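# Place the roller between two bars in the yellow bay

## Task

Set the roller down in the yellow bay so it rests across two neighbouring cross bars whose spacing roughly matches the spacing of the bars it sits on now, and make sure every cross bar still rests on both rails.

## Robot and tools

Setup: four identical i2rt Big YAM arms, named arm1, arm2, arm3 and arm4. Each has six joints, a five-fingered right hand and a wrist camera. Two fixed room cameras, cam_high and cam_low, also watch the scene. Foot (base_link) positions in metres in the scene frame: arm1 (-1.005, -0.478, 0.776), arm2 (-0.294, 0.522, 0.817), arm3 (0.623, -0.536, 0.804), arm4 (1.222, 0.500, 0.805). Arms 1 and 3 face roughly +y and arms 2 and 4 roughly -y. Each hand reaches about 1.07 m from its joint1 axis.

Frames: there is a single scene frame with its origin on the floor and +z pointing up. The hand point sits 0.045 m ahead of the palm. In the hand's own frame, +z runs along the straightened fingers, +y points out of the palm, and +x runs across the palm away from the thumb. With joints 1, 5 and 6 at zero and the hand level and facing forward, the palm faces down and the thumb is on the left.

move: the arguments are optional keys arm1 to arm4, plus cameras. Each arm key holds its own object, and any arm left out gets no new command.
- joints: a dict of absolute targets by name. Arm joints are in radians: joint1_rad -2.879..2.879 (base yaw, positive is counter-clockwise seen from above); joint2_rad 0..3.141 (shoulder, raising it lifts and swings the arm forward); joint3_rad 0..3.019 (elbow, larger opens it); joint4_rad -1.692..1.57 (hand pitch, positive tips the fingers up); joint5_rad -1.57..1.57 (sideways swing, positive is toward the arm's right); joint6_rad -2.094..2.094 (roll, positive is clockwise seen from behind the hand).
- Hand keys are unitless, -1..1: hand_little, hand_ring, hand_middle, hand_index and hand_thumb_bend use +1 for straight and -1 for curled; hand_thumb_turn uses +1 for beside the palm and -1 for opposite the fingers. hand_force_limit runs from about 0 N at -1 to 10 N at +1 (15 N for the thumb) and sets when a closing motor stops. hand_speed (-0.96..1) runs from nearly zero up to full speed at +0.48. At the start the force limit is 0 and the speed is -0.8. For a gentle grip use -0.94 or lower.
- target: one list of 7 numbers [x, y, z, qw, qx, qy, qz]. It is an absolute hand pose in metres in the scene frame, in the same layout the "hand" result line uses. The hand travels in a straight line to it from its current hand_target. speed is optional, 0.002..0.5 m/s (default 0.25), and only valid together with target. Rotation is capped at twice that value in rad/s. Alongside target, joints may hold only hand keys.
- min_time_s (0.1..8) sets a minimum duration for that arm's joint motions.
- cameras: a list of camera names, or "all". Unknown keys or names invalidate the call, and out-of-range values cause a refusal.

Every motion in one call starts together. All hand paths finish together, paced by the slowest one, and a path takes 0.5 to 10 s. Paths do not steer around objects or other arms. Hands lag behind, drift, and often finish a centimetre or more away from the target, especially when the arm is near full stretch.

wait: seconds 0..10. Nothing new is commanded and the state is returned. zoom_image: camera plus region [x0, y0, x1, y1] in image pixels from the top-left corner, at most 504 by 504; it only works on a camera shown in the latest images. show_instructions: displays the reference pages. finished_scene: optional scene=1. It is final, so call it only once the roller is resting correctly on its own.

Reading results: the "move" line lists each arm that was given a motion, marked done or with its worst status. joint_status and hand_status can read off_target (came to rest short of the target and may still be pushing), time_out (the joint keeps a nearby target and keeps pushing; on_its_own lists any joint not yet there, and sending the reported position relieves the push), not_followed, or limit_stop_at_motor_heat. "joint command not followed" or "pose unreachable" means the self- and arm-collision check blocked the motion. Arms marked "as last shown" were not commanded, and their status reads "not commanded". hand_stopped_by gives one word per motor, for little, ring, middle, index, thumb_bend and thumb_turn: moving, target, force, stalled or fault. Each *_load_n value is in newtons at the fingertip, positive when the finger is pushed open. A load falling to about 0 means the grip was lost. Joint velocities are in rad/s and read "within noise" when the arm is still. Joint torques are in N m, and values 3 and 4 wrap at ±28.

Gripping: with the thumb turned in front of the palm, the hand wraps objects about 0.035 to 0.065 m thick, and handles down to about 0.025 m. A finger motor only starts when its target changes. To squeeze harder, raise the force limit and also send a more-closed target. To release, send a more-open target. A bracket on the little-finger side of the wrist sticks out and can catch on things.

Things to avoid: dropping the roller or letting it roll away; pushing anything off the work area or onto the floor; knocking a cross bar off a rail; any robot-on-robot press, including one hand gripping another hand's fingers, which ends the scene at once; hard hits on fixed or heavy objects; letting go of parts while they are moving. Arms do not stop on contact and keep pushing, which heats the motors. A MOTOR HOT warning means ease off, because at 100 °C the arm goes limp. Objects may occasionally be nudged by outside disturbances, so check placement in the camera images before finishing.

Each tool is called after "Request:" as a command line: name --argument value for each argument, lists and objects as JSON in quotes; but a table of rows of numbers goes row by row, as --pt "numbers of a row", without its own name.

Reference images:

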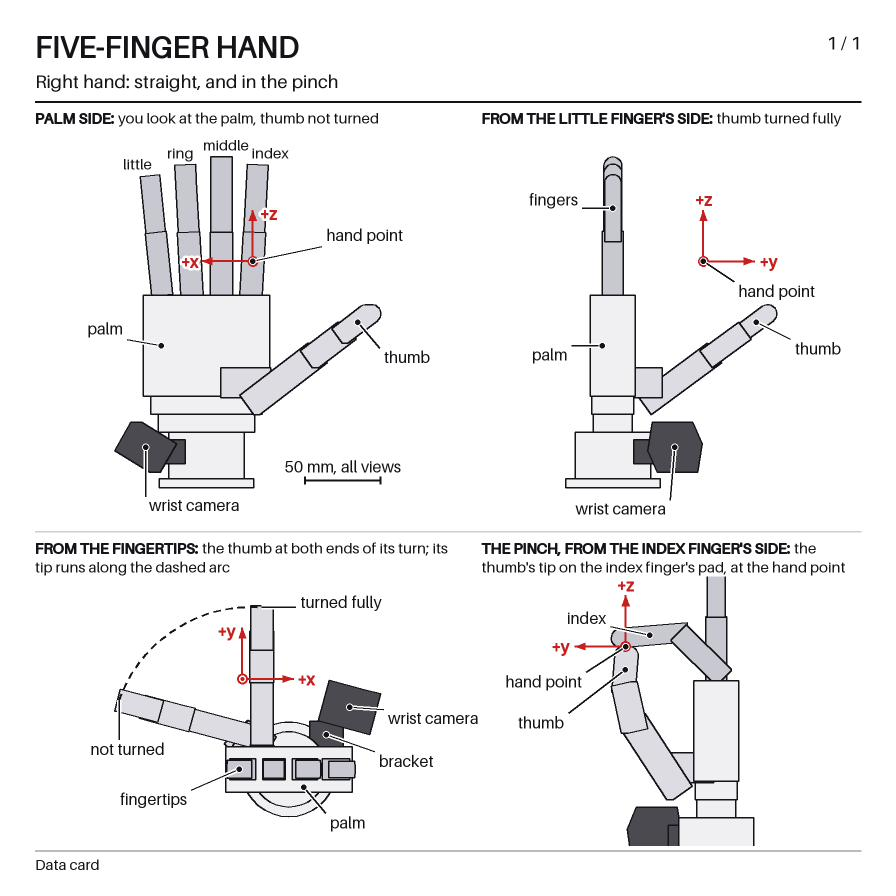

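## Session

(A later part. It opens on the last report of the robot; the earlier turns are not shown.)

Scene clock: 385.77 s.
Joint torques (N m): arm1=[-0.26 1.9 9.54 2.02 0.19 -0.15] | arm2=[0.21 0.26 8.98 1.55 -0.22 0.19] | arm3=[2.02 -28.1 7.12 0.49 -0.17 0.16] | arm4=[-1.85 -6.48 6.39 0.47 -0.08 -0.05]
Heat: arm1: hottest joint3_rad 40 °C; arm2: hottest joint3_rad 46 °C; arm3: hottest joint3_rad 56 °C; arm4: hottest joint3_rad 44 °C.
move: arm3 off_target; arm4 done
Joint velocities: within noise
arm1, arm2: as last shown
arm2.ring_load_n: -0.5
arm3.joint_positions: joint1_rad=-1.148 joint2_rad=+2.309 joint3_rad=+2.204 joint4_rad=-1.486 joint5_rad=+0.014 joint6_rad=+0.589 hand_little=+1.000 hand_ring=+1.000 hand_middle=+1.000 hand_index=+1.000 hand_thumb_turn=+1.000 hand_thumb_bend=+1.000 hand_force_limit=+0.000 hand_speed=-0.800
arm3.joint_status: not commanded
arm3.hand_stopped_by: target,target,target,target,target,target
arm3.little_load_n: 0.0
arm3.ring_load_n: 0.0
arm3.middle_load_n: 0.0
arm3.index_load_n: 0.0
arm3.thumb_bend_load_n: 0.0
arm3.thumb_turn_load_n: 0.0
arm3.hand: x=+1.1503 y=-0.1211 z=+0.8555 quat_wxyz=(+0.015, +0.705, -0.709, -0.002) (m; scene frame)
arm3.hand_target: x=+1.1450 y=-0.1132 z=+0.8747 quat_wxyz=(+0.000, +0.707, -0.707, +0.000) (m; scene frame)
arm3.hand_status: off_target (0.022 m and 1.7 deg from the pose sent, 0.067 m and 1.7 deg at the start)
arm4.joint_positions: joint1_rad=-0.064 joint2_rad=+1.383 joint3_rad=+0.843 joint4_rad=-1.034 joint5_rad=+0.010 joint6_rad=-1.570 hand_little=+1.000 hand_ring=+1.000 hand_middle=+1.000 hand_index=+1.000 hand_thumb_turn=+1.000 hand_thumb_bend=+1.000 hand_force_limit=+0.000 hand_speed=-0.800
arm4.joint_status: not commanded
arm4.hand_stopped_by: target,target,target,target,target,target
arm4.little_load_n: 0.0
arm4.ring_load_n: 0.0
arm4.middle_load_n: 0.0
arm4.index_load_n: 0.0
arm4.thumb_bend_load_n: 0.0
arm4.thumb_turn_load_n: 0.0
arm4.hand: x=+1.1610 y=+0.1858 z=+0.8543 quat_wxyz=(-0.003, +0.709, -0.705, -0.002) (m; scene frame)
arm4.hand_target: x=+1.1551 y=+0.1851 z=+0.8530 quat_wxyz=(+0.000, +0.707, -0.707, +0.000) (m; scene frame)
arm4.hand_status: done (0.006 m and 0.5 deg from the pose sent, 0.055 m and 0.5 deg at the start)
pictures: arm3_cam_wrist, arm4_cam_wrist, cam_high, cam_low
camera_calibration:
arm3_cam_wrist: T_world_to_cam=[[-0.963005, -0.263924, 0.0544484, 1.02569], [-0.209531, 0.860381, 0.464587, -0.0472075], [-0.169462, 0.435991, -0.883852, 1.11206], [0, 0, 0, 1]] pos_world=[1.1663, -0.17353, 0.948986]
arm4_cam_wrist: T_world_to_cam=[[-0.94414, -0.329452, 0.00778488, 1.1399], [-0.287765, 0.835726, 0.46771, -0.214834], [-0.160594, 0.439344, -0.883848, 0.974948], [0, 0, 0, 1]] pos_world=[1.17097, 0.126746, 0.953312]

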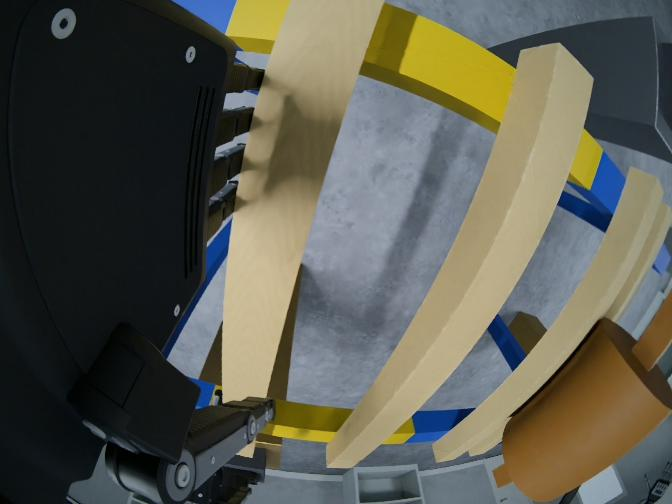

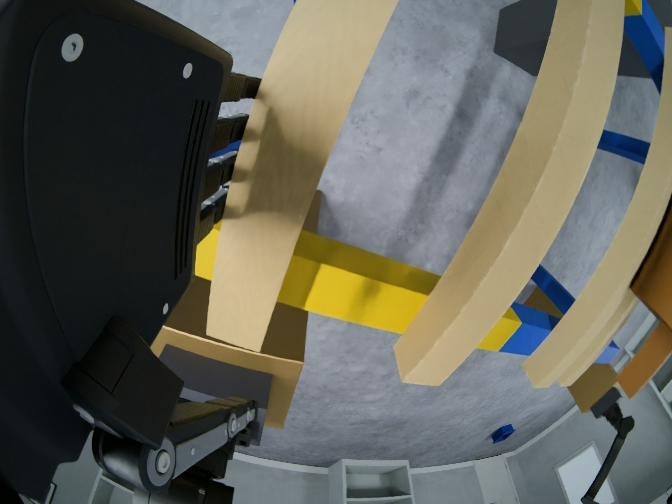

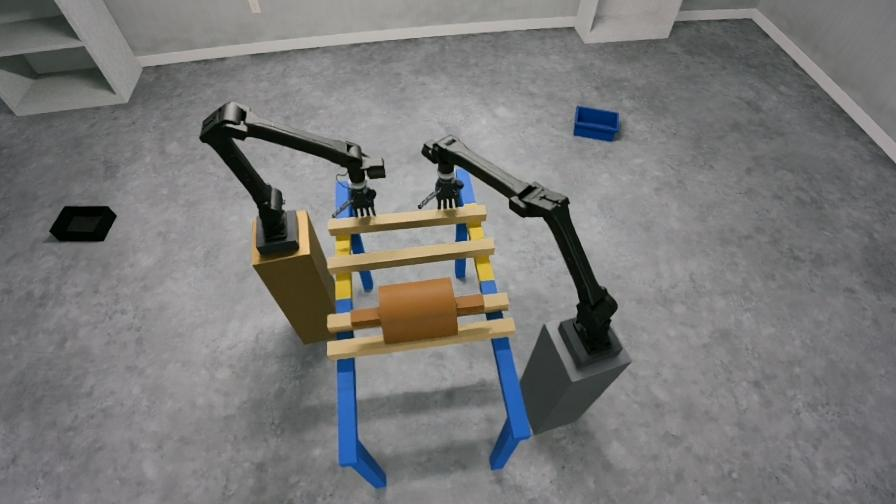

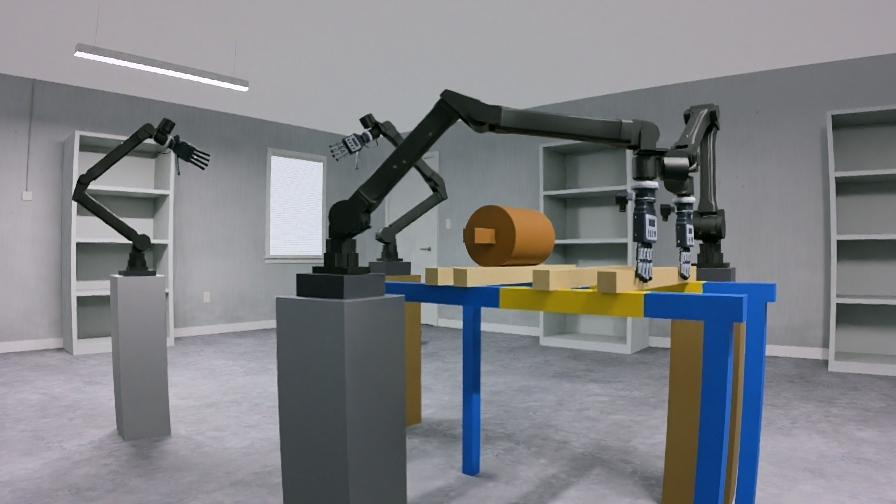

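Request:
move --arm3 '{"target": [1.088, -0.113, 0.872, 0, 0.7071, -0.7071, 0], "speed": 0.04}' --arm4 '{"target": [1.086, 0.185, 0.853, 0, 0.7071, -0.7071, 0], "speed": 0.04}' --cameras '["arm3_cam_wrist", "arm4_cam_wrist", "cam_high", "cam_low"]'

Request:
zoom_image --camera "cam_high" --region '[320, 180, 430, 370]'

Request:
zoom_image --camera "cam_high" --region '[430, 180, 540, 370]'

Scene clock: 404.70 s.
Joint torques (N m): arm1=[-0.26 2.02 9.52 2.04 0.2 -0.13] | arm2=[0.21 0.26 8.98 1.57 -0.22 0.18] | arm3=[1.73 -25.76 6.95 0.55 -0.14 0.17] | arm4=[-1.96 -5.25 7.99 0.39 0.01 -0.07]
Heat: arm1: hottest joint3_rad 40 °C; arm2: hottest joint3_rad 46 °C; arm3: hottest joint3_rad 51 °C; arm4: hottest joint3_rad 42 °C.
move: arm3 off_target; arm4 off_target
Joint velocities: within noise
arm1, arm2: as last shown
arm2.ring_load_n: 0.0
arm3.joint_positions: joint1_rad=-1.096 joint2_rad=+2.156 joint3_rad=+1.935 joint4_rad=-1.368 joint5_rad=+0.014 joint6_rad=+0.637 hand_little=+1.000 hand_ring=+1.000 hand_middle=+1.000 hand_index=+1.000 hand_thumb_turn=+1.000 hand_thumb_bend=+1.000 hand_force_limit=+0.000 hand_speed=-0.800
arm3.joint_status: not commanded
arm3.hand_stopped_by: target,target,target,target,target,target
arm3.little_load_n: 0.0
arm3.ring_load_n: 0.0
arm3.middle_load_n: 0.0
arm3.index_load_n: 0.0
arm3.thumb_bend_load_n: 0.0
arm3.thumb_turn_load_n: 0.0
arm3.hand: x=+1.0924 y=-0.1187 z=+0.8561 quat_wxyz=(+0.013, +0.707, -0.707, -0.001) (m; scene frame)
arm3.hand_target: x=+1.0880 y=-0.1131 z=+0.8718 quat_wxyz=(+0.000, +0.707, -0.707, +0.000) (m; scene frame)
arm3.hand_status: off_target (0.017 m and 1.5 deg from the pose sent, 0.065 m and 1.7 deg at the start)
arm4.joint_positions: joint1_rad=-0.259 joint2_rad=+1.384 joint3_rad=+0.843 joint4_rad=-1.032 joint5_rad=+0.007 joint6_rad=-1.766 hand_little=+1.000 hand_ring=+1.000 hand_middle=+1.000 hand_index=+1.000 hand_thumb_turn=+1.000 hand_thumb_bend=+1.000 hand_force_limit=+0.000 hand_speed=-0.800
arm4.joint_status: not commanded
arm4.hand_stopped_by: target,target,target,target,target,target
arm4.little_load_n: 0.0
arm4.ring_load_n: 0.0
arm4.middle_load_n: 0.0
arm4.index_load_n: 0.0
arm4.thumb_bend_load_n: 0.0
arm4.thumb_turn_load_n: 0.0
arm4.hand: x=+1.0947 y=+0.1917 z=+0.8533 quat_wxyz=(-0.004, +0.709, -0.705, -0.001) (m; scene frame)
arm4.hand_target: x=+1.0861 y=+0.1853 z=+0.8531 quat_wxyz=(+0.000, +0.707, -0.707, +0.000) (m; scene frame)
arm4.hand_status: off_target (0.011 m and 0.6 deg from the pose sent, 0.075 m and 0.5 deg at the start)
pictures: arm3_cam_wrist, arm4_cam_wrist, cam_high, cam_low
camera_calibration:
arm3_cam_wrist: T_world_to_cam=[[-0.962035, -0.267982, 0.0517236, 0.971446], [-0.214328, 0.859121, 0.46473, -0.0567393], [-0.168976, 0.436001, -0.88394, 1.10139], [0, 0, 0, 1]] pos_world=[1.10851, -0.171131, 0.949684]
arm4_cam_wrist: T_world_to_cam=[[-0.944059, -0.329746, 0.00458147, 1.082], [-0.289642, 0.835724, 0.466555, -0.235411], [-0.157673, 0.439128, -0.884481, 0.958218], [0, 0, 0, 1]] pos_world=[1.10438, 0.132745, 0.9524]

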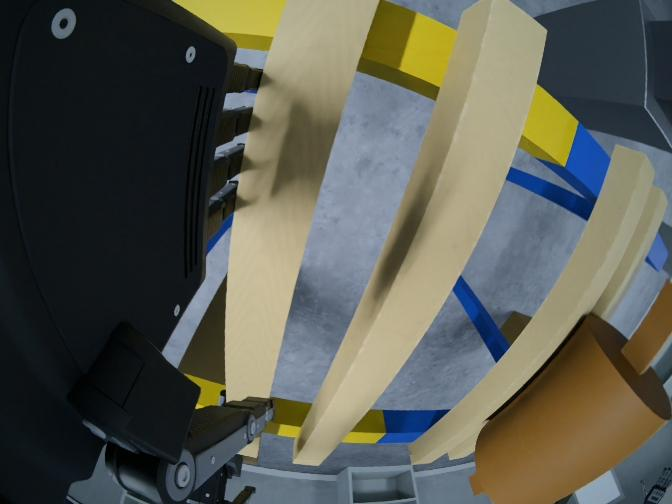

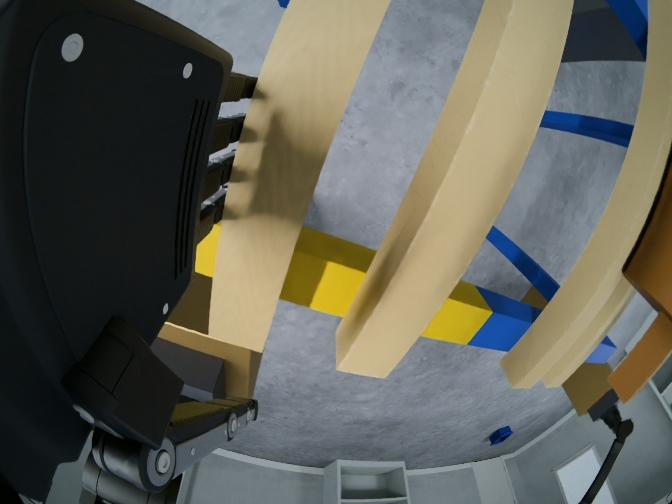

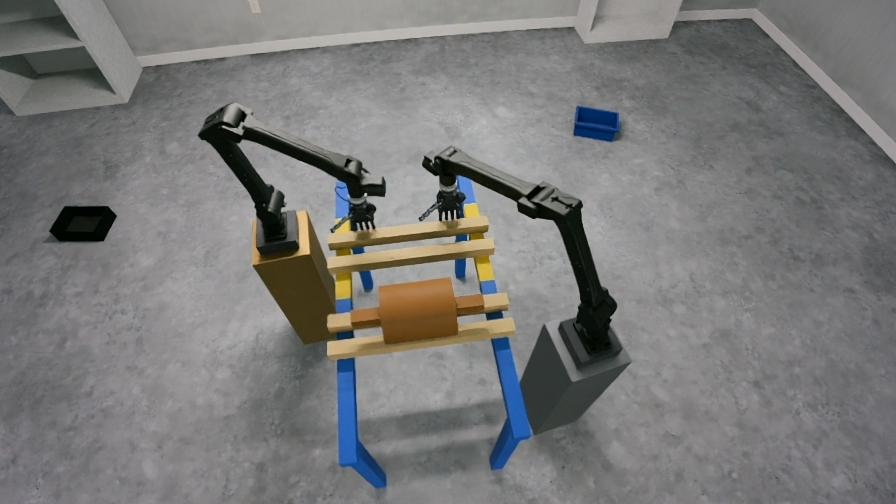

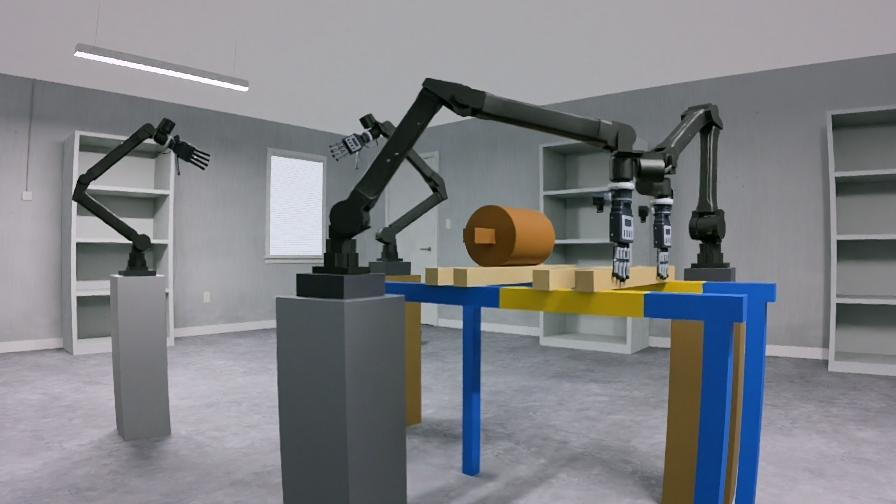

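Scaled by 2.653 from the camera's 896x504 image, which has a finer 1280x720 frame.

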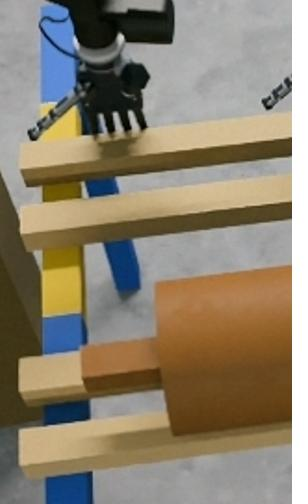

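Scaled by 2.653 from the camera's 896x504 image, which has a finer 1280x720 frame.

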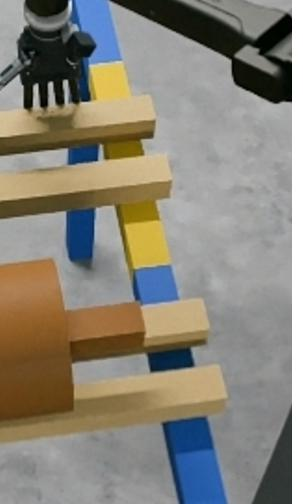

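Request:
move --arm3 '{"target": [1.079, -0.113, 0.872, 0, 0.7071, -0.7071, 0], "speed": 0.04}' --arm4 '{"target": [1.077, 0.185, 0.853, 0, 0.7071, -0.7071, 0], "speed": 0.04}' --cameras '["arm3_cam_wrist", "arm4_cam_wrist", "cam_high"]'

Request:
zoom_image --camera "cam_high" --region '[320, 180, 430, 370]'

Request:
zoom_image --camera "cam_high" --region '[430, 180, 540, 370]'

Scene clock: 419.93 s.
Joint torques (N m): arm1=[-0.26 1.96 9.52 2.06 0.19 -0.14] | arm2=[0.21 0.26 8.99 1.58 -0.23 0.19] | arm3=[1.96 -25.47 6.9 0.46 -0.15 0.17] | arm4=[-1.96 -5.25 8.35 0.36 0.05 -0.13]
Heat: arm1: hottest joint3_rad 41 °C; arm2: hottest joint3_rad 46 °C; arm3: hottest joint3_rad 48 °C; arm4: hottest joint3_rad 41 °C.
move: arm3 off_target; arm4 off_target
Joint velocities: within noise
arm1, arm2: as last shown
arm1.ring_load_n: -0.5
arm3.joint_positions: joint1_rad=-1.089 joint2_rad=+2.136 joint3_rad=+1.900 joint4_rad=-1.352 joint5_rad=+0.014 joint6_rad=+0.645 hand_little=+1.000 hand_ring=+1.000 hand_middle=+1.000 hand_index=+1.000 hand_thumb_turn=+1.000 hand_thumb_bend=+1.000 hand_force_limit=+0.000 hand_speed=-0.800
arm3.joint_status: not commanded
arm3.hand_stopped_by: target,target,target,target,target,target
arm3.little_load_n: 0.0
arm3.ring_load_n: 0.0
arm3.middle_load_n: 0.0
arm3.index_load_n: 0.0
arm3.thumb_bend_load_n: 0.0
arm3.thumb_turn_load_n: 0.0
arm3.hand: x=+1.0842 y=-0.1189 z=+0.8559 quat_wxyz=(+0.013, +0.707, -0.708, -0.001) (m; scene frame)
arm3.hand_target: x=+1.0789 y=-0.1131 z=+0.8717 quat_wxyz=(+0.000, +0.707, -0.707, +0.000) (m; scene frame)
arm3.hand_status: off_target (0.018 m and 1.5 deg from the pose sent, 0.022 m and 1.5 deg at the start)
arm4.joint_positions: joint1_rad=-0.284 joint2_rad=+1.389 joint3_rad=+0.843 joint4_rad=-1.032 joint5_rad=+0.006 joint6_rad=-1.790 hand_little=+1.000 hand_ring=+1.000 hand_middle=+1.000 hand_index=+1.000 hand_thumb_turn=+1.000 hand_thumb_bend=+1.000 hand_force_limit=+0.000 hand_speed=-0.800
arm4.joint_status: not commanded
arm4.hand_stopped_by: target,target,target,target,target,target
arm4.little_load_n: 0.0
arm4.ring_load_n: 0.0
arm4.middle_load_n: 0.0
arm4.index_load_n: 0.0
arm4.thumb_bend_load_n: 0.0
arm4.thumb_turn_load_n: 0.0
arm4.hand: x=+1.0866 y=+0.1939 z=+0.8515 quat_wxyz=(-0.006, +0.709, -0.705, -0.002) (m; scene frame)
arm4.hand_target: x=+1.0771 y=+0.1854 z=+0.8532 quat_wxyz=(+0.000, +0.707, -0.707, +0.000) (m; scene frame)
arm4.hand_status: off_target (0.013 m and 0.9 deg from the pose sent, 0.019 m and 0.6 deg at the start)
pictures: arm3_cam_wrist, arm4_cam_wrist, cam_high
camera_calibration:
arm3_cam_wrist: T_world_to_cam=[[-0.962195, -0.267573, 0.0508547, 0.96437], [-0.214321, 0.859051, 0.464864, -0.0583365], [-0.168072, 0.43639, -0.883921, 1.09898], [0, 0, 0, 1]] pos_world=[1.10012, -0.171428, 0.949483]
arm4_cam_wrist: T_world_to_cam=[[-0.94404, -0.32983, 0.000993696, 1.07811], [-0.290627, 0.833249, 0.470354, -0.240373], [-0.155965, 0.443744, -0.882477, 0.949944], [0, 0, 0, 1]] pos_world=[1.09608, 0.134352, 0.950293]

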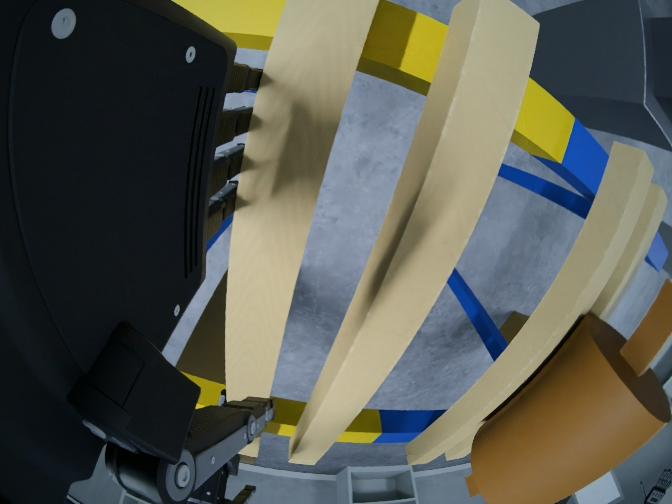

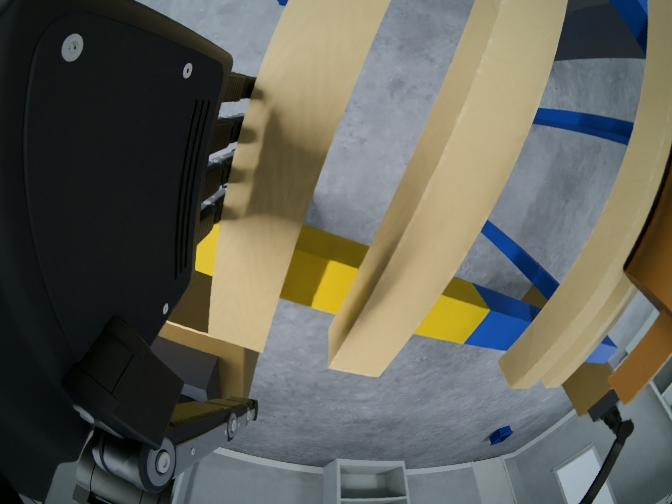

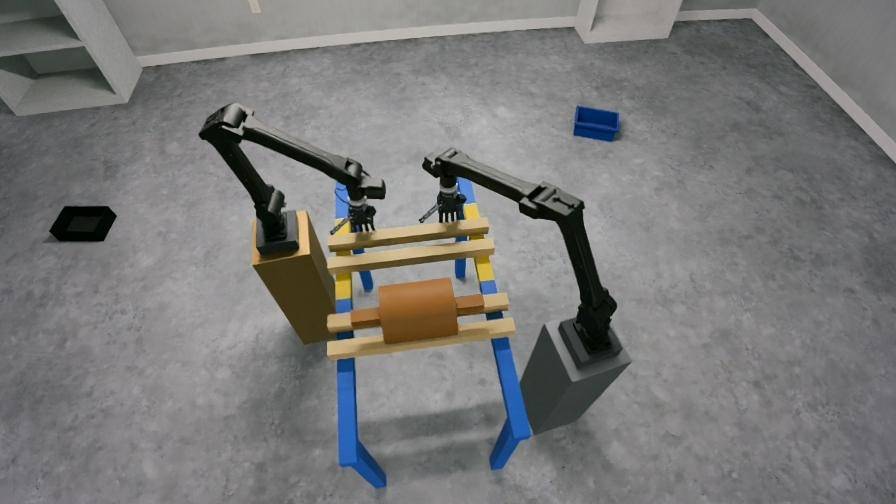

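Scaled by 2.653 from the camera's 896x504 image, which has a finer 1280x720 frame.

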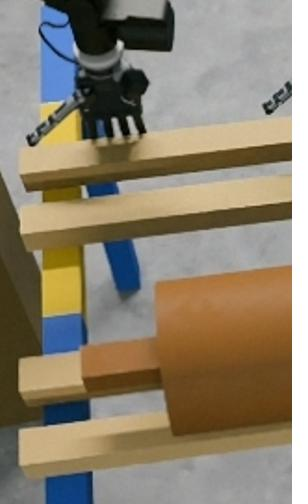

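Scaled by 2.653 from the camera's 896x504 image, which has a finer 1280x720 frame.

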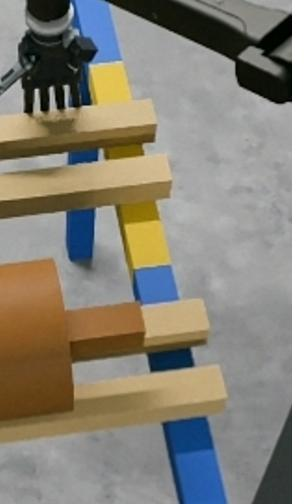

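Request:
move --arm3 '{"target": [1.13, -0.12, 1.08, 0, 0.7071, -0.7071, 0], "speed": 0.3, "joints": {"hand_speed": -0.4, "hand_thumb_turn": -1}}' --arm4 '{"target": [1.13, 0.2, 1.10, 0, 0.7071, -0.7071, 0], "speed": 0.3, "joints": {"hand_speed": -0.4, "hand_thumb_turn": -1}}'

Request:
move --arm4 '{"joints": {"joint1_rad": -0.9, "joint5_rad": 0, "joint6_rad": 0.56}, "min_time_s": 2.5}' --arm3 '{"target": [0.76, -0.165, 1.05, 0, 0.7071, -0.7071, 0], "speed": 0.2}' --cameras '["cam_high", "cam_low", "arm3_cam_wrist", "arm4_cam_wrist"]'

Scene clock: 454.90 s.
Joint torques (N m): arm1=[-0.38 2.02 9.52 2.06 0.19 -0.14] | arm2=[0.15 0.21 8.98 1.57 -0.22 0.19] | arm3=[0.85 -22.07 12.88 0.2 -0.17 0] | arm4=[0.79 -4.31 11.51 -0.25 -0.04 0.1]
Heat: arm1: hottest joint3_rad 41 °C; arm2: hottest joint3_rad 46 °C; arm3: hottest joint3_rad 47 °C; arm4: hottest joint3_rad 42 °C.
move: arm3 off_target; arm4 off_target
Joint velocities: within noise
arm1, arm2: as last shown
arm1.ring_load_n: 0.0
arm3.joint_positions: joint1_rad=-1.131 joint2_rad=+2.082 joint3_rad=+2.341 joint4_rad=-1.694 joint5_rad=-0.007 joint6_rad=+0.629 hand_little=+1.000 hand_ring=+1.000 hand_middle=+1.000 hand_index=+1.000 hand_thumb_turn=-1.000 hand_thumb_bend=+1.000 hand_force_limit=+0.000 hand_speed=-0.400
arm3.joint_status: all done
arm3.hand_stopped_by: target,target,target,target,target,target
arm3.little_load_n: 0.0
arm3.ring_load_n: 0.0
arm3.middle_load_n: 0.0
arm3.index_load_n: 0.0
arm3.thumb_bend_load_n: 0.0
arm3.thumb_turn_load_n: 0.0
arm3.hand: x=+1.1207 y=-0.1240 z=+1.0554 quat_wxyz=(-0.064, +0.695, -0.716, +0.002) (m; scene frame)
arm3.hand_target: x=+1.1284 y=-0.1211 z=+1.0793 quat_wxyz=(-0.091, +0.696, -0.712, +0.006) (m; scene frame)
arm3.hand_status: off_target (0.027 m and 7.5 deg from the pose sent, 0.229 m and 1.5 deg at the start; pose on its path clipped on 11 of 66 steps; a joint's target at an end of its range on 46 of 66 steps)
arm4.joint_positions: joint1_rad=-0.167 joint2_rad=+1.197 joint3_rad=+1.309 joint4_rad=-1.701 joint5_rad=+0.009 joint6_rad=-1.659 hand_little=+1.000 hand_ring=+1.000 hand_middle=+1.000 hand_index=+1.000 hand_thumb_turn=-1.000 hand_thumb_bend=+1.000 hand_force_limit=+0.000 hand_speed=-0.400
arm4.joint_status: all done
arm4.hand_stopped_by: target,target,target,target,target,target
arm4.little_load_n: 0.0
arm4.ring_load_n: 0.0
arm4.middle_load_n: 0.0
arm4.index_load_n: 0.0
arm4.thumb_bend_load_n: 0.0
arm4.thumb_turn_load_n: 0.0
arm4.hand: x=+1.1260 y=+0.2107 z=+1.0863 quat_wxyz=(-0.009, +0.704, -0.710, -0.007) (m; scene frame)
arm4.hand_target: x=+1.1300 y=+0.2005 z=+1.0996 quat_wxyz=(+0.001, +0.707, -0.707, +0.001) (m; scene frame)
arm4.hand_status: off_target (0.018 m and 1.4 deg from the pose sent, 0.252 m and 0.8 deg at the start; a joint's target at an end of its range on 32 of 66 steps)
pictures: none

Scene clock: 458.27 s.
Joint torques (N m): arm1=[-0.32 1.96 9.51 2.03 0.21 -0.14] | arm2=[0.21 0.21 9.01 1.58 -0.22 0.18] | arm3=[1.44 -12.34 7.3 0.12 -0.06 0.18] | arm4=[-1.73 -4.37 11.47 -0.31 -0.24 0.1]
Heat: arm1: hottest joint3_rad 41 °C; arm2: hottest joint3_rad 46 °C; arm3: hottest joint3_rad 47 °C; arm4: hottest joint3_rad 43 °C.
move: arm3 done; arm4 done
Joint velocities: within noise
arm1.joint_positions: joint1_rad=-0.078 joint2_rad=+0.628 joint3_rad=+1.375 joint4_rad=-1.214 joint5_rad=+0.151 joint6_rad=-1.217 hand_little=+1.000 hand_ring=+1.000 hand_middle=+1.000 hand_index=+1.000 hand_thumb_turn=+1.000 hand_thumb_bend=+1.000 hand_force_limit=+0.000 hand_speed=-0.800
arm1.joint_status: not commanded
arm1.hand_stopped_by: target,target,target,target,target,target
arm1.little_load_n: 0.0
arm1.ring_load_n: 0.0
arm1.middle_load_n: 0.0
arm1.index_load_n: 0.0
arm1.thumb_bend_load_n: 0.0
arm1.thumb_turn_load_n: 0.0
arm1.hand: x=-0.8871 y=-0.2563 z=+1.2843 quat_wxyz=(-0.349, +0.761, +0.374, +0.398) (m; scene frame)
arm1.hand_target: x=-0.8877 y=-0.2580 z=+1.2936 quat_wxyz=(-0.356, +0.756, +0.371, +0.404) (m; scene frame)
arm1.hand_status: not commanded
arm2.joint_positions: joint1_rad=-0.309 joint2_rad=+0.613 joint3_rad=+1.400 joint4_rad=-1.280 joint5_rad=-0.255 joint6_rad=-1.443 hand_little=+1.000 hand_ring=+1.000 hand_middle=+1.000 hand_index=+1.000 hand_thumb_turn=+1.000 hand_thumb_bend=+1.000 hand_force_limit=+0.000 hand_speed=-0.800
arm2.joint_status: not commanded
arm2.hand_stopped_by: target,target,target,target,target,target
arm2.little_load_n: 0.0
arm2.ring_load_n: 0.0
arm2.middle_load_n: 0.0
arm2.index_load_n: 0.0
arm2.thumb_bend_load_n: 0.0
arm2.thumb_turn_load_n: 0.0
arm2.hand: x=-0.4104 y=+0.3052 z=+1.3269 quat_wxyz=(+0.352, +0.457, -0.721, +0.384) (m; scene frame)
arm2.hand_target: x=-0.4098 y=+0.3066 z=+1.3368 quat_wxyz=(+0.360, +0.455, -0.716, +0.389) (m; scene frame)
arm2.hand_status: not commanded
arm3.joint_positions: joint1_rad=-0.676 joint2_rad=+1.377 joint3_rad=+1.372 joint4_rad=-1.562 joint5_rad=+0.014 joint6_rad=+1.050 hand_little=+1.000 hand_ring=+1.000 hand_middle=+1.000 hand_index=+1.000 hand_thumb_turn=-1.000 hand_thumb_bend=+1.000 hand_force_limit=+0.000 hand_speed=-0.400
arm3.joint_status: not commanded
arm3.hand_stopped_by: target,target,target,target,target,target
arm3.little_load_n: 0.0
arm3.ring_load_n: 0.0
arm3.middle_load_n: 0.0
arm3.index_load_n: 0.0
arm3.thumb_bend_load_n: -0.5
arm3.thumb_turn_load_n: 0.0
arm3.hand: x=+0.7645 y=-0.1614 z=+1.0480 quat_wxyz=(+0.000, +0.709, -0.705, +0.000) (m; scene frame)
arm3.hand_target: x=+0.7600 y=-0.1649 z=+1.0500 quat_wxyz=(+0.000, +0.707, -0.707, +0.000) (m; scene frame)
arm3.hand_status: done (0.006 m and 0.3 deg from the pose sent, 0.363 m and 7.5 deg at the start)
arm4.joint_positions: joint1_rad=-0.885 joint2_rad=+1.197 joint3_rad=+1.309 joint4_rad=-1.701 joint5_rad=+0.001 joint6_rad=+0.551 hand_little=+1.000 hand_ring=+1.000 hand_middle=+1.000 hand_index=+1.000 hand_thumb_turn=-1.000 hand_thumb_bend=+1.000 hand_force_limit=+0.000 hand_speed=-0.400
arm4.joint_status: all done
arm4.hand_stopped_by: target,target,target,target,target,target
arm4.little_load_n: 0.0
arm4.ring_load_n: 0.0
arm4.middle_load_n: 0.0
arm4.index_load_n: 0.0
arm4.thumb_bend_load_n: 0.0
arm4.thumb_turn_load_n: 0.0
arm4.hand: x=+1.0500 y=+0.2612 z=+1.0853 quat_wxyz=(-0.003, -0.631, -0.776, -0.014) (m; scene frame)
arm4.hand_target: x=+1.0396 y=+0.2566 z=+1.0981 quat_wxyz=(-0.003, -0.640, -0.768, -0.001) (m; scene frame)
arm4.hand_status: not commanded
pictures: arm3_cam_wrist, arm4_cam_wrist, cam_high, cam_low
camera_calibration:
arm3_cam_wrist: T_world_to_cam=[[-0.960966, -0.275284, 0.0276224, 0.657767], [-0.229591, 0.84918, 0.475585, -0.180773], [-0.154377, 0.450679, -0.879236, 1.22046], [0, 0, 0, 1]] pos_world=[0.779, -0.215454, 1.14088]
arm4_cam_wrist: T_world_to_cam=[[0.859505, 0.509618, 0.039249, -1.08905], [0.437505, -0.773234, 0.459019, -0.749661], [0.264273, -0.377357, -0.887559, 0.899377], [0, 0, 0, 1]] pos_world=[1.02634, 0.314722, 1.1851]

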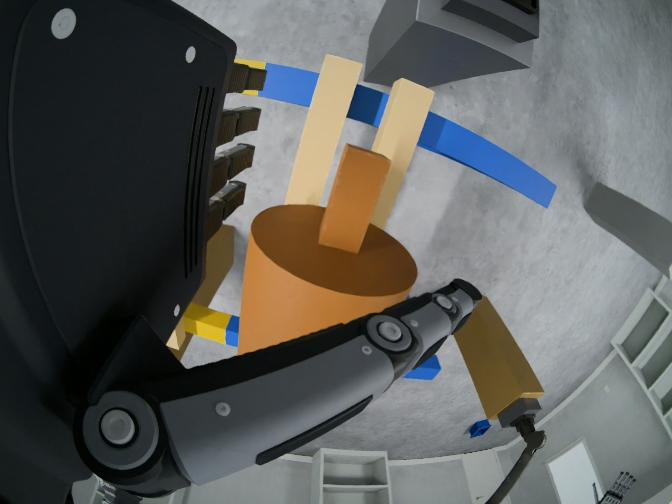

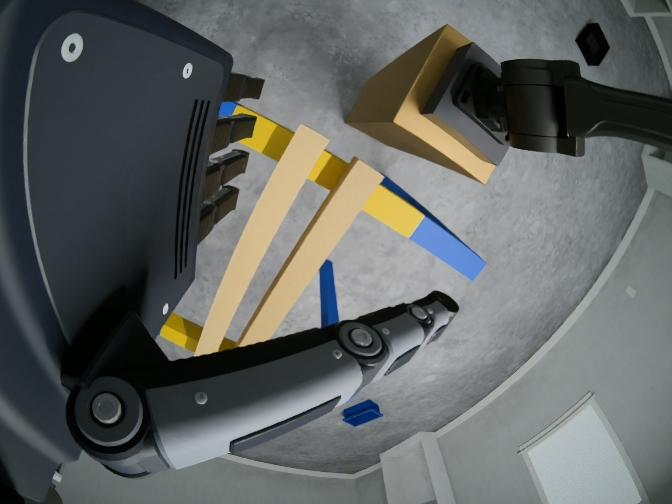

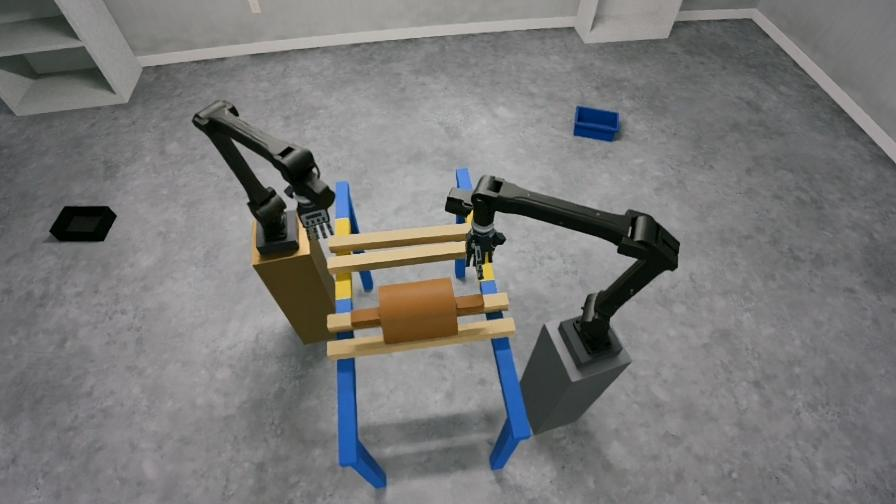

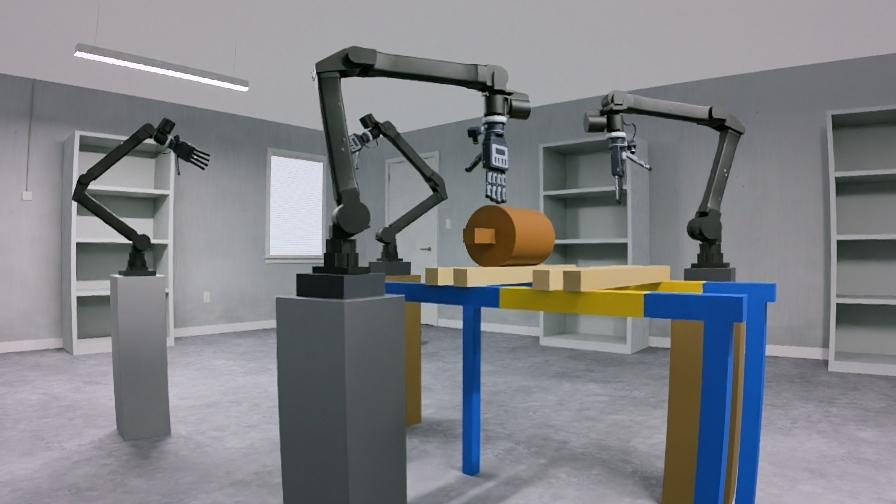

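Request:
move --arm3 '{"target": [0.733, -0.145, 0.96, 0, 0.7071, -0.7071, 0], "speed": 0.1}' --arm4 '{"target": [0.745, 0.145, 1.04, 0, 0.7071, 0.7071, 0], "speed": 0.3}' --cameras '["cam_high", "cam_low", "arm3_cam_wrist", "arm4_cam_wrist"]'

Scene clock: 489.07 s.
Joint torques (N m): arm1=[-0.32 2.02 9.52 2.09 0.19 -0.14] | arm2=[0.21 0.26 8.99 1.57 -0.22 0.19] | arm3=[1.49 -10.81 7.21 0.83 -0.05 0.19] | arm4=[-1.32 -15.03 11.33 -0.28 -0.18 0.09]
Heat: arm1: hottest joint3_rad 41 °C; arm2: hottest joint3_rad 46 °C; arm3: hottest joint3_rad 46 °C; arm4: hottest joint3_rad 46 °C.
move: arm3 done; arm4 off_target
Joint velocities: within noise
arm1, arm2: as last shown
arm2.thumb_bend_load_n: -0.5
arm3.joint_positions: joint1_rad=-0.598 joint2_rad=+1.403 joint3_rad=+1.174 joint4_rad=-1.341 joint5_rad=+0.014 joint6_rad=+1.131 hand_little=+1.000 hand_ring=+1.000 hand_middle=+1.000 hand_index=+1.000 hand_thumb_turn=-1.000 hand_thumb_bend=+1.000 hand_force_limit=+0.000 hand_speed=-0.400
arm3.joint_status: not commanded
arm3.hand_stopped_by: target,target,target,target,target,target
arm3.little_load_n: 0.0
arm3.ring_load_n: 0.0
arm3.middle_load_n: -0.5
arm3.index_load_n: 0.0
arm3.thumb_bend_load_n: 0.0
arm3.thumb_turn_load_n: 0.0
arm3.hand: x=+0.7355 y=-0.1469 z=+0.9638 quat_wxyz=(+0.001, +0.708, -0.706, +0.000) (m; scene frame)
arm3.hand_target: x=+0.7330 y=-0.1451 z=+0.9599 quat_wxyz=(+0.000, +0.707, -0.707, +0.000) (m; scene frame)
arm3.hand_status: done (0.005 m and 0.2 deg from the pose sent, 0.095 m and 0.3 deg at the start)
arm4.joint_positions: joint1_rad=-1.086 joint2_rad=+1.984 joint3_rad=+2.120 joint4_rad=-1.701 joint5_rad=+0.001 joint6_rad=+0.537 hand_little=+1.000 hand_ring=+1.000 hand_middle=+1.000 hand_index=+1.000 hand_thumb_turn=-1.000 hand_thumb_bend=+1.000 hand_force_limit=+0.000 hand_speed=-0.400
arm4.joint_status: not commanded
arm4.hand_stopped_by: target,target,target,target,target,target
arm4.little_load_n: 0.0
arm4.ring_load_n: 0.0
arm4.middle_load_n: 0.0
arm4.index_load_n: 0.0
arm4.thumb_bend_load_n: 0.0
arm4.thumb_turn_load_n: 0.0
arm4.hand: x=+0.7567 y=+0.1452 z=+1.0321 quat_wxyz=(-0.001, -0.701, -0.714, -0.002) (m; scene frame)
arm4.hand_target: x=+0.7455 y=+0.1454 z=+1.0396 quat_wxyz=(+0.001, -0.708, -0.707, +0.008) (m; scene frame)
arm4.hand_status: off_target (0.014 m and 1.1 deg from the pose sent, 0.330 m and 11.9 deg at the start; a joint's target at an end of its range on 22 of 62 steps)
pictures: arm3_cam_wrist, arm4_cam_wrist, cam_high, cam_low
camera_calibration:
arm3_cam_wrist: T_world_to_cam=[[-0.961552, -0.273128, 0.028619, 0.636058], [-0.227356, 0.850172, 0.474886, -0.160569], [-0.154035, 0.45012, -0.879582, 1.13546], [0, 0, 0, 1]] pos_world=[0.749998, -0.200857, 1.05678]
arm4_cam_wrist: T_world_to_cam=[[0.939959, 0.340907, 0.0160939, -0.788198], [0.295317, -0.836085, 0.46233, -0.573347], [0.171067, -0.429819, -0.886562, 0.963127], [0, 0, 0, 1]] pos_world=[0.745434, 0.203305, 1.13163]

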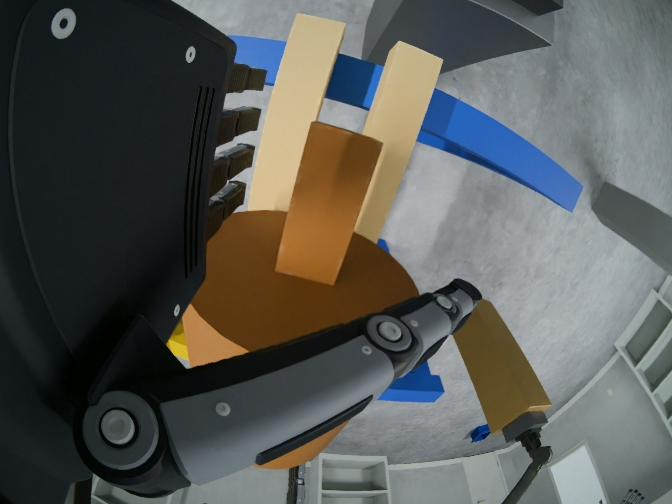

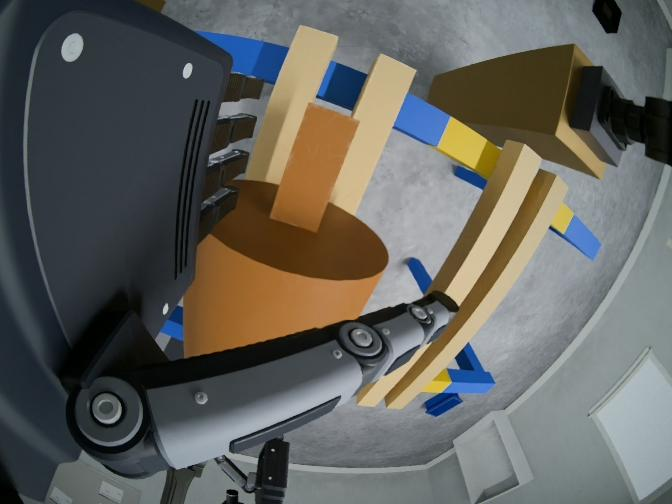

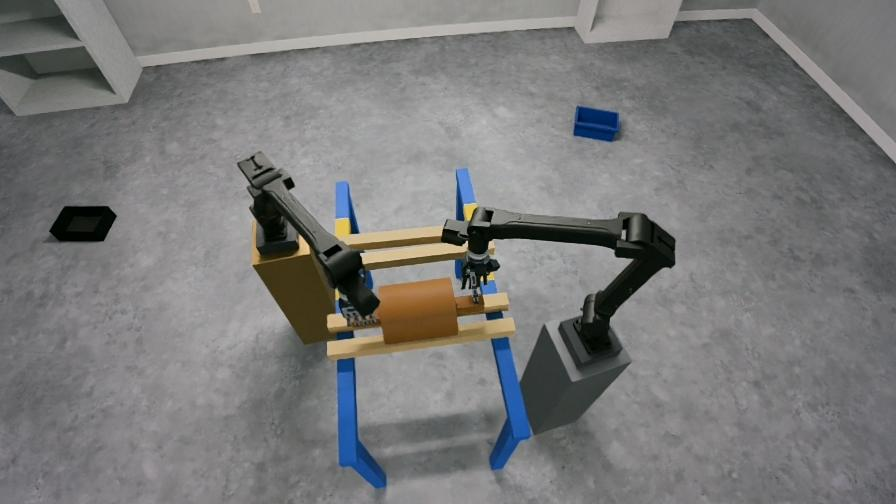

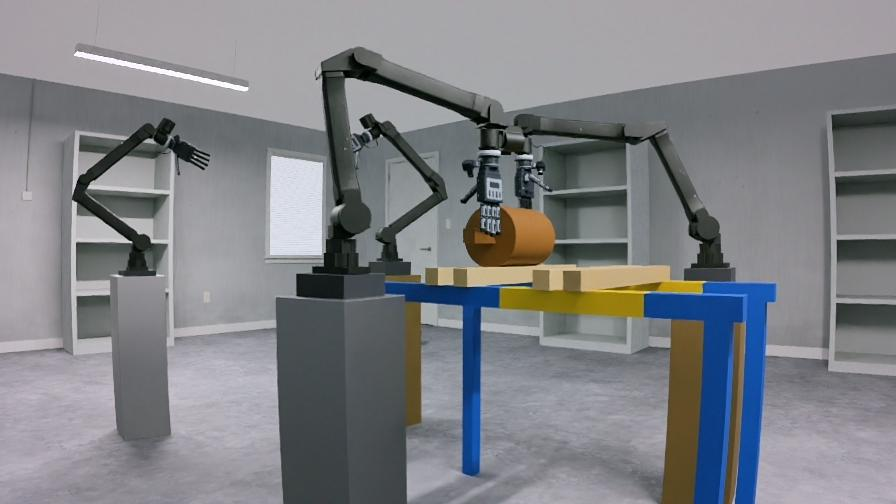

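Request:
move --arm3 '{"target": [0.734, -0.143, 0.898, 0, 0.7071, -0.7071, 0], "speed": 0.06}' --arm4 '{"target": [0.737, 0.150, 0.96, 0, 0.7071, 0.7071, 0], "speed": 0.1}' --cameras '["cam_high", "cam_low", "arm3_cam_wrist", "arm4_cam_wrist"]'

Scene clock: 520.30 s.
Joint torques (N m): arm1=[-0.38 1.96 9.52 2.04 0.2 -0.15] | arm2=[0.21 0.21 8.98 1.58 -0.22 0.19] | arm3=[1.32 -11.22 6.79 0.83 -0.05 0.17] | arm4=[-1.79 -14.62 7.79 0.47 -0.11 -0.04]
Heat: arm1: hottest joint3_rad 41 °C; arm2: hottest joint3_rad 47 °C; arm3: hottest joint3_rad 45 °C; arm4: hottest joint3_rad 51 °C.
move: arm3 done; arm4 off_target
Joint velocities: within noise
arm1, arm2: as last shown
arm2.thumb_bend_load_n: 0.0
arm3.joint_positions: joint1_rad=-0.598 joint2_rad=+1.461 joint3_rad=+1.065 joint4_rad=-1.172 joint5_rad=+0.014 joint6_rad=+1.131 hand_little=+1.000 hand_ring=+1.000 hand_middle=+1.000 hand_index=+1.000 hand_thumb_turn=-1.000 hand_thumb_bend=+1.000 hand_force_limit=+0.000 hand_speed=-0.400
arm3.joint_status: not commanded
arm3.hand_stopped_by: target,target,target,target,target,target
arm3.little_load_n: 0.0
arm3.ring_load_n: 0.0
arm3.middle_load_n: 0.0
arm3.index_load_n: 0.0
arm3.thumb_bend_load_n: 0.0
arm3.thumb_turn_load_n: 0.0
arm3.hand: x=+0.7361 y=-0.1437 z=+0.9026 quat_wxyz=(-0.001, +0.708, -0.706, -0.001) (m; scene frame)
arm3.hand_target: x=+0.7340 y=-0.1430 z=+0.8982 quat_wxyz=(+0.000, +0.707, -0.707, +0.000) (m; scene frame)
arm3.hand_status: done (0.005 m and 0.2 deg from the pose sent, 0.066 m and 0.2 deg at the start)
arm4.joint_positions: joint1_rad=-1.093 joint2_rad=+1.992 joint3_rad=+1.979 joint4_rad=-1.535 joint5_rad=+0.001 joint6_rad=+0.537 hand_little=+1.000 hand_ring=+1.000 hand_middle=+1.000 hand_index=+1.000 hand_thumb_turn=-1.000 hand_thumb_bend=+1.000 hand_force_limit=+0.000 hand_speed=-0.400
arm4.joint_status: not commanded
arm4.hand_stopped_by: target,target,target,target,target,target
arm4.little_load_n: 0.0
arm4.ring_load_n: 0.0
arm4.middle_load_n: 0.0
arm4.index_load_n: 0.0
arm4.thumb_bend_load_n: -0.5
arm4.thumb_turn_load_n: 0.0
arm4.hand: x=+0.7457 y=+0.1433 z=+0.9728 quat_wxyz=(+0.001, -0.703, -0.711, +0.006) (m; scene frame)
arm4.hand_target: x=+0.7374 y=+0.1502 z=+0.9600 quat_wxyz=(+0.000, -0.707, -0.707, +0.000) (m; scene frame)
arm4.hand_status: off_target (0.017 m and 0.9 deg from the pose sent, 0.075 m and 1.1 deg at the start)
pictures: arm3_cam_wrist, arm4_cam_wrist, cam_high, cam_low
camera_calibration:
arm3_cam_wrist: T_world_to_cam=[[-0.961584, -0.273175, 0.0270661, 0.640584], [-0.227837, 0.849196, 0.476399, -0.135264], [-0.153125, 0.451931, -0.878812, 1.07916], [0, 0, 0, 1]] pos_world=[0.750403, -0.197847, 0.995478]
arm4_cam_wrist: T_world_to_cam=[[0.942519, 0.334152, -0.000341644, -0.761214], [0.295908, -0.83417, 0.465402, -0.548012], [0.15523, -0.438752, -0.885099, 0.923171], [0, 0, 0, 1]] pos_world=[0.736316, 0.20227, 1.07188]

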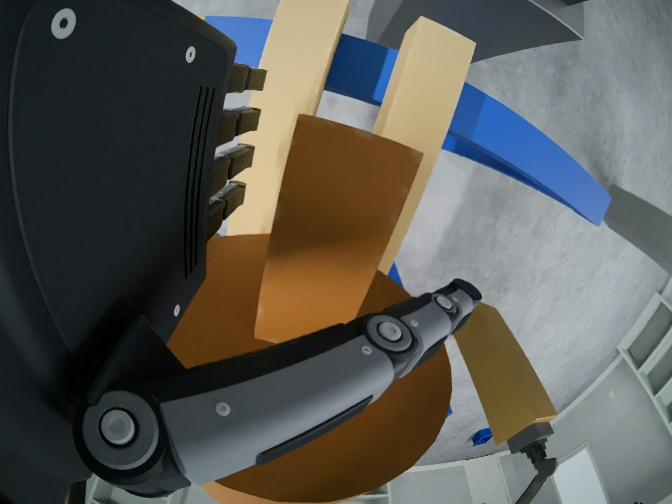

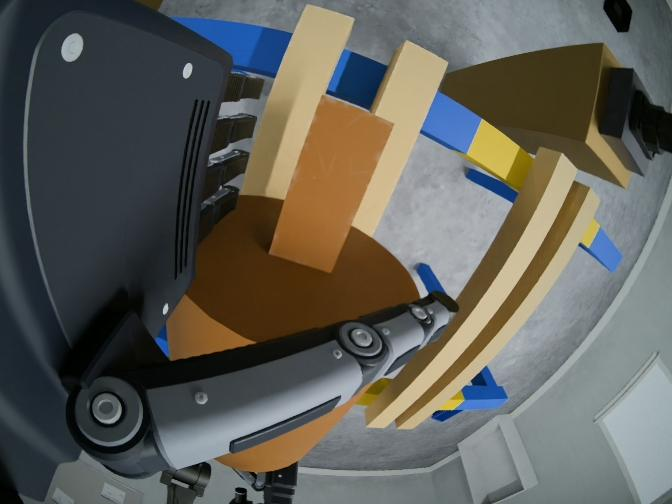

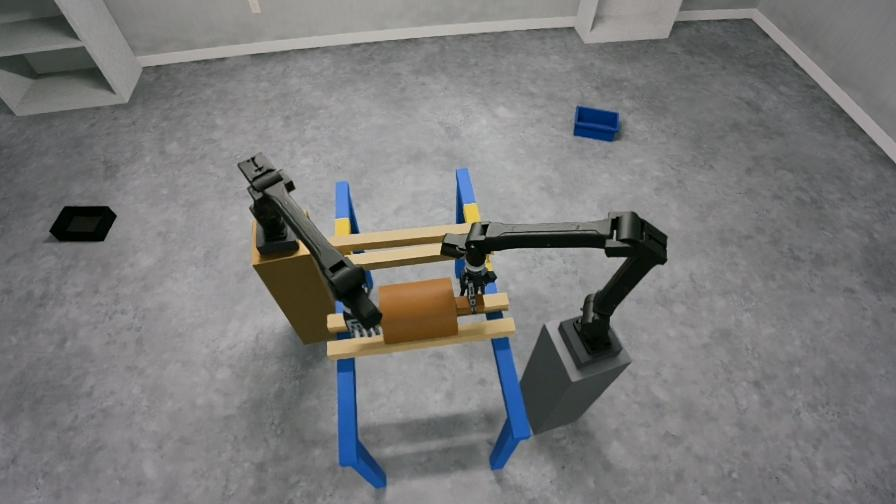

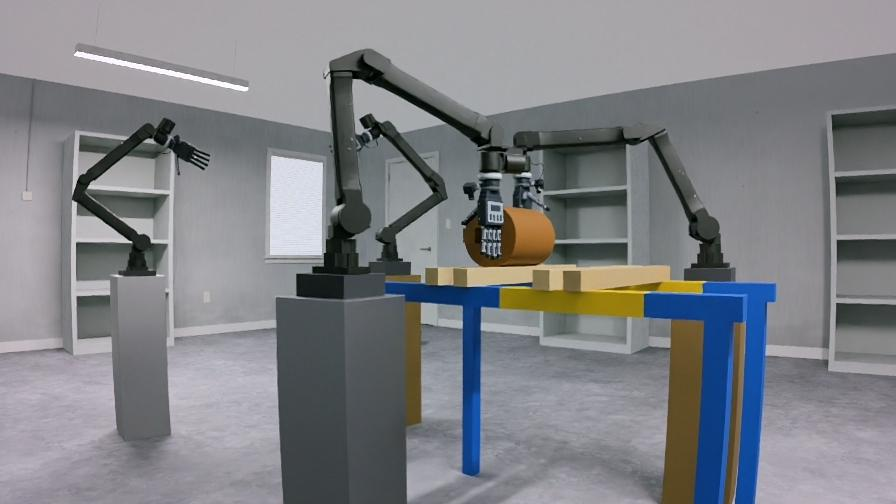

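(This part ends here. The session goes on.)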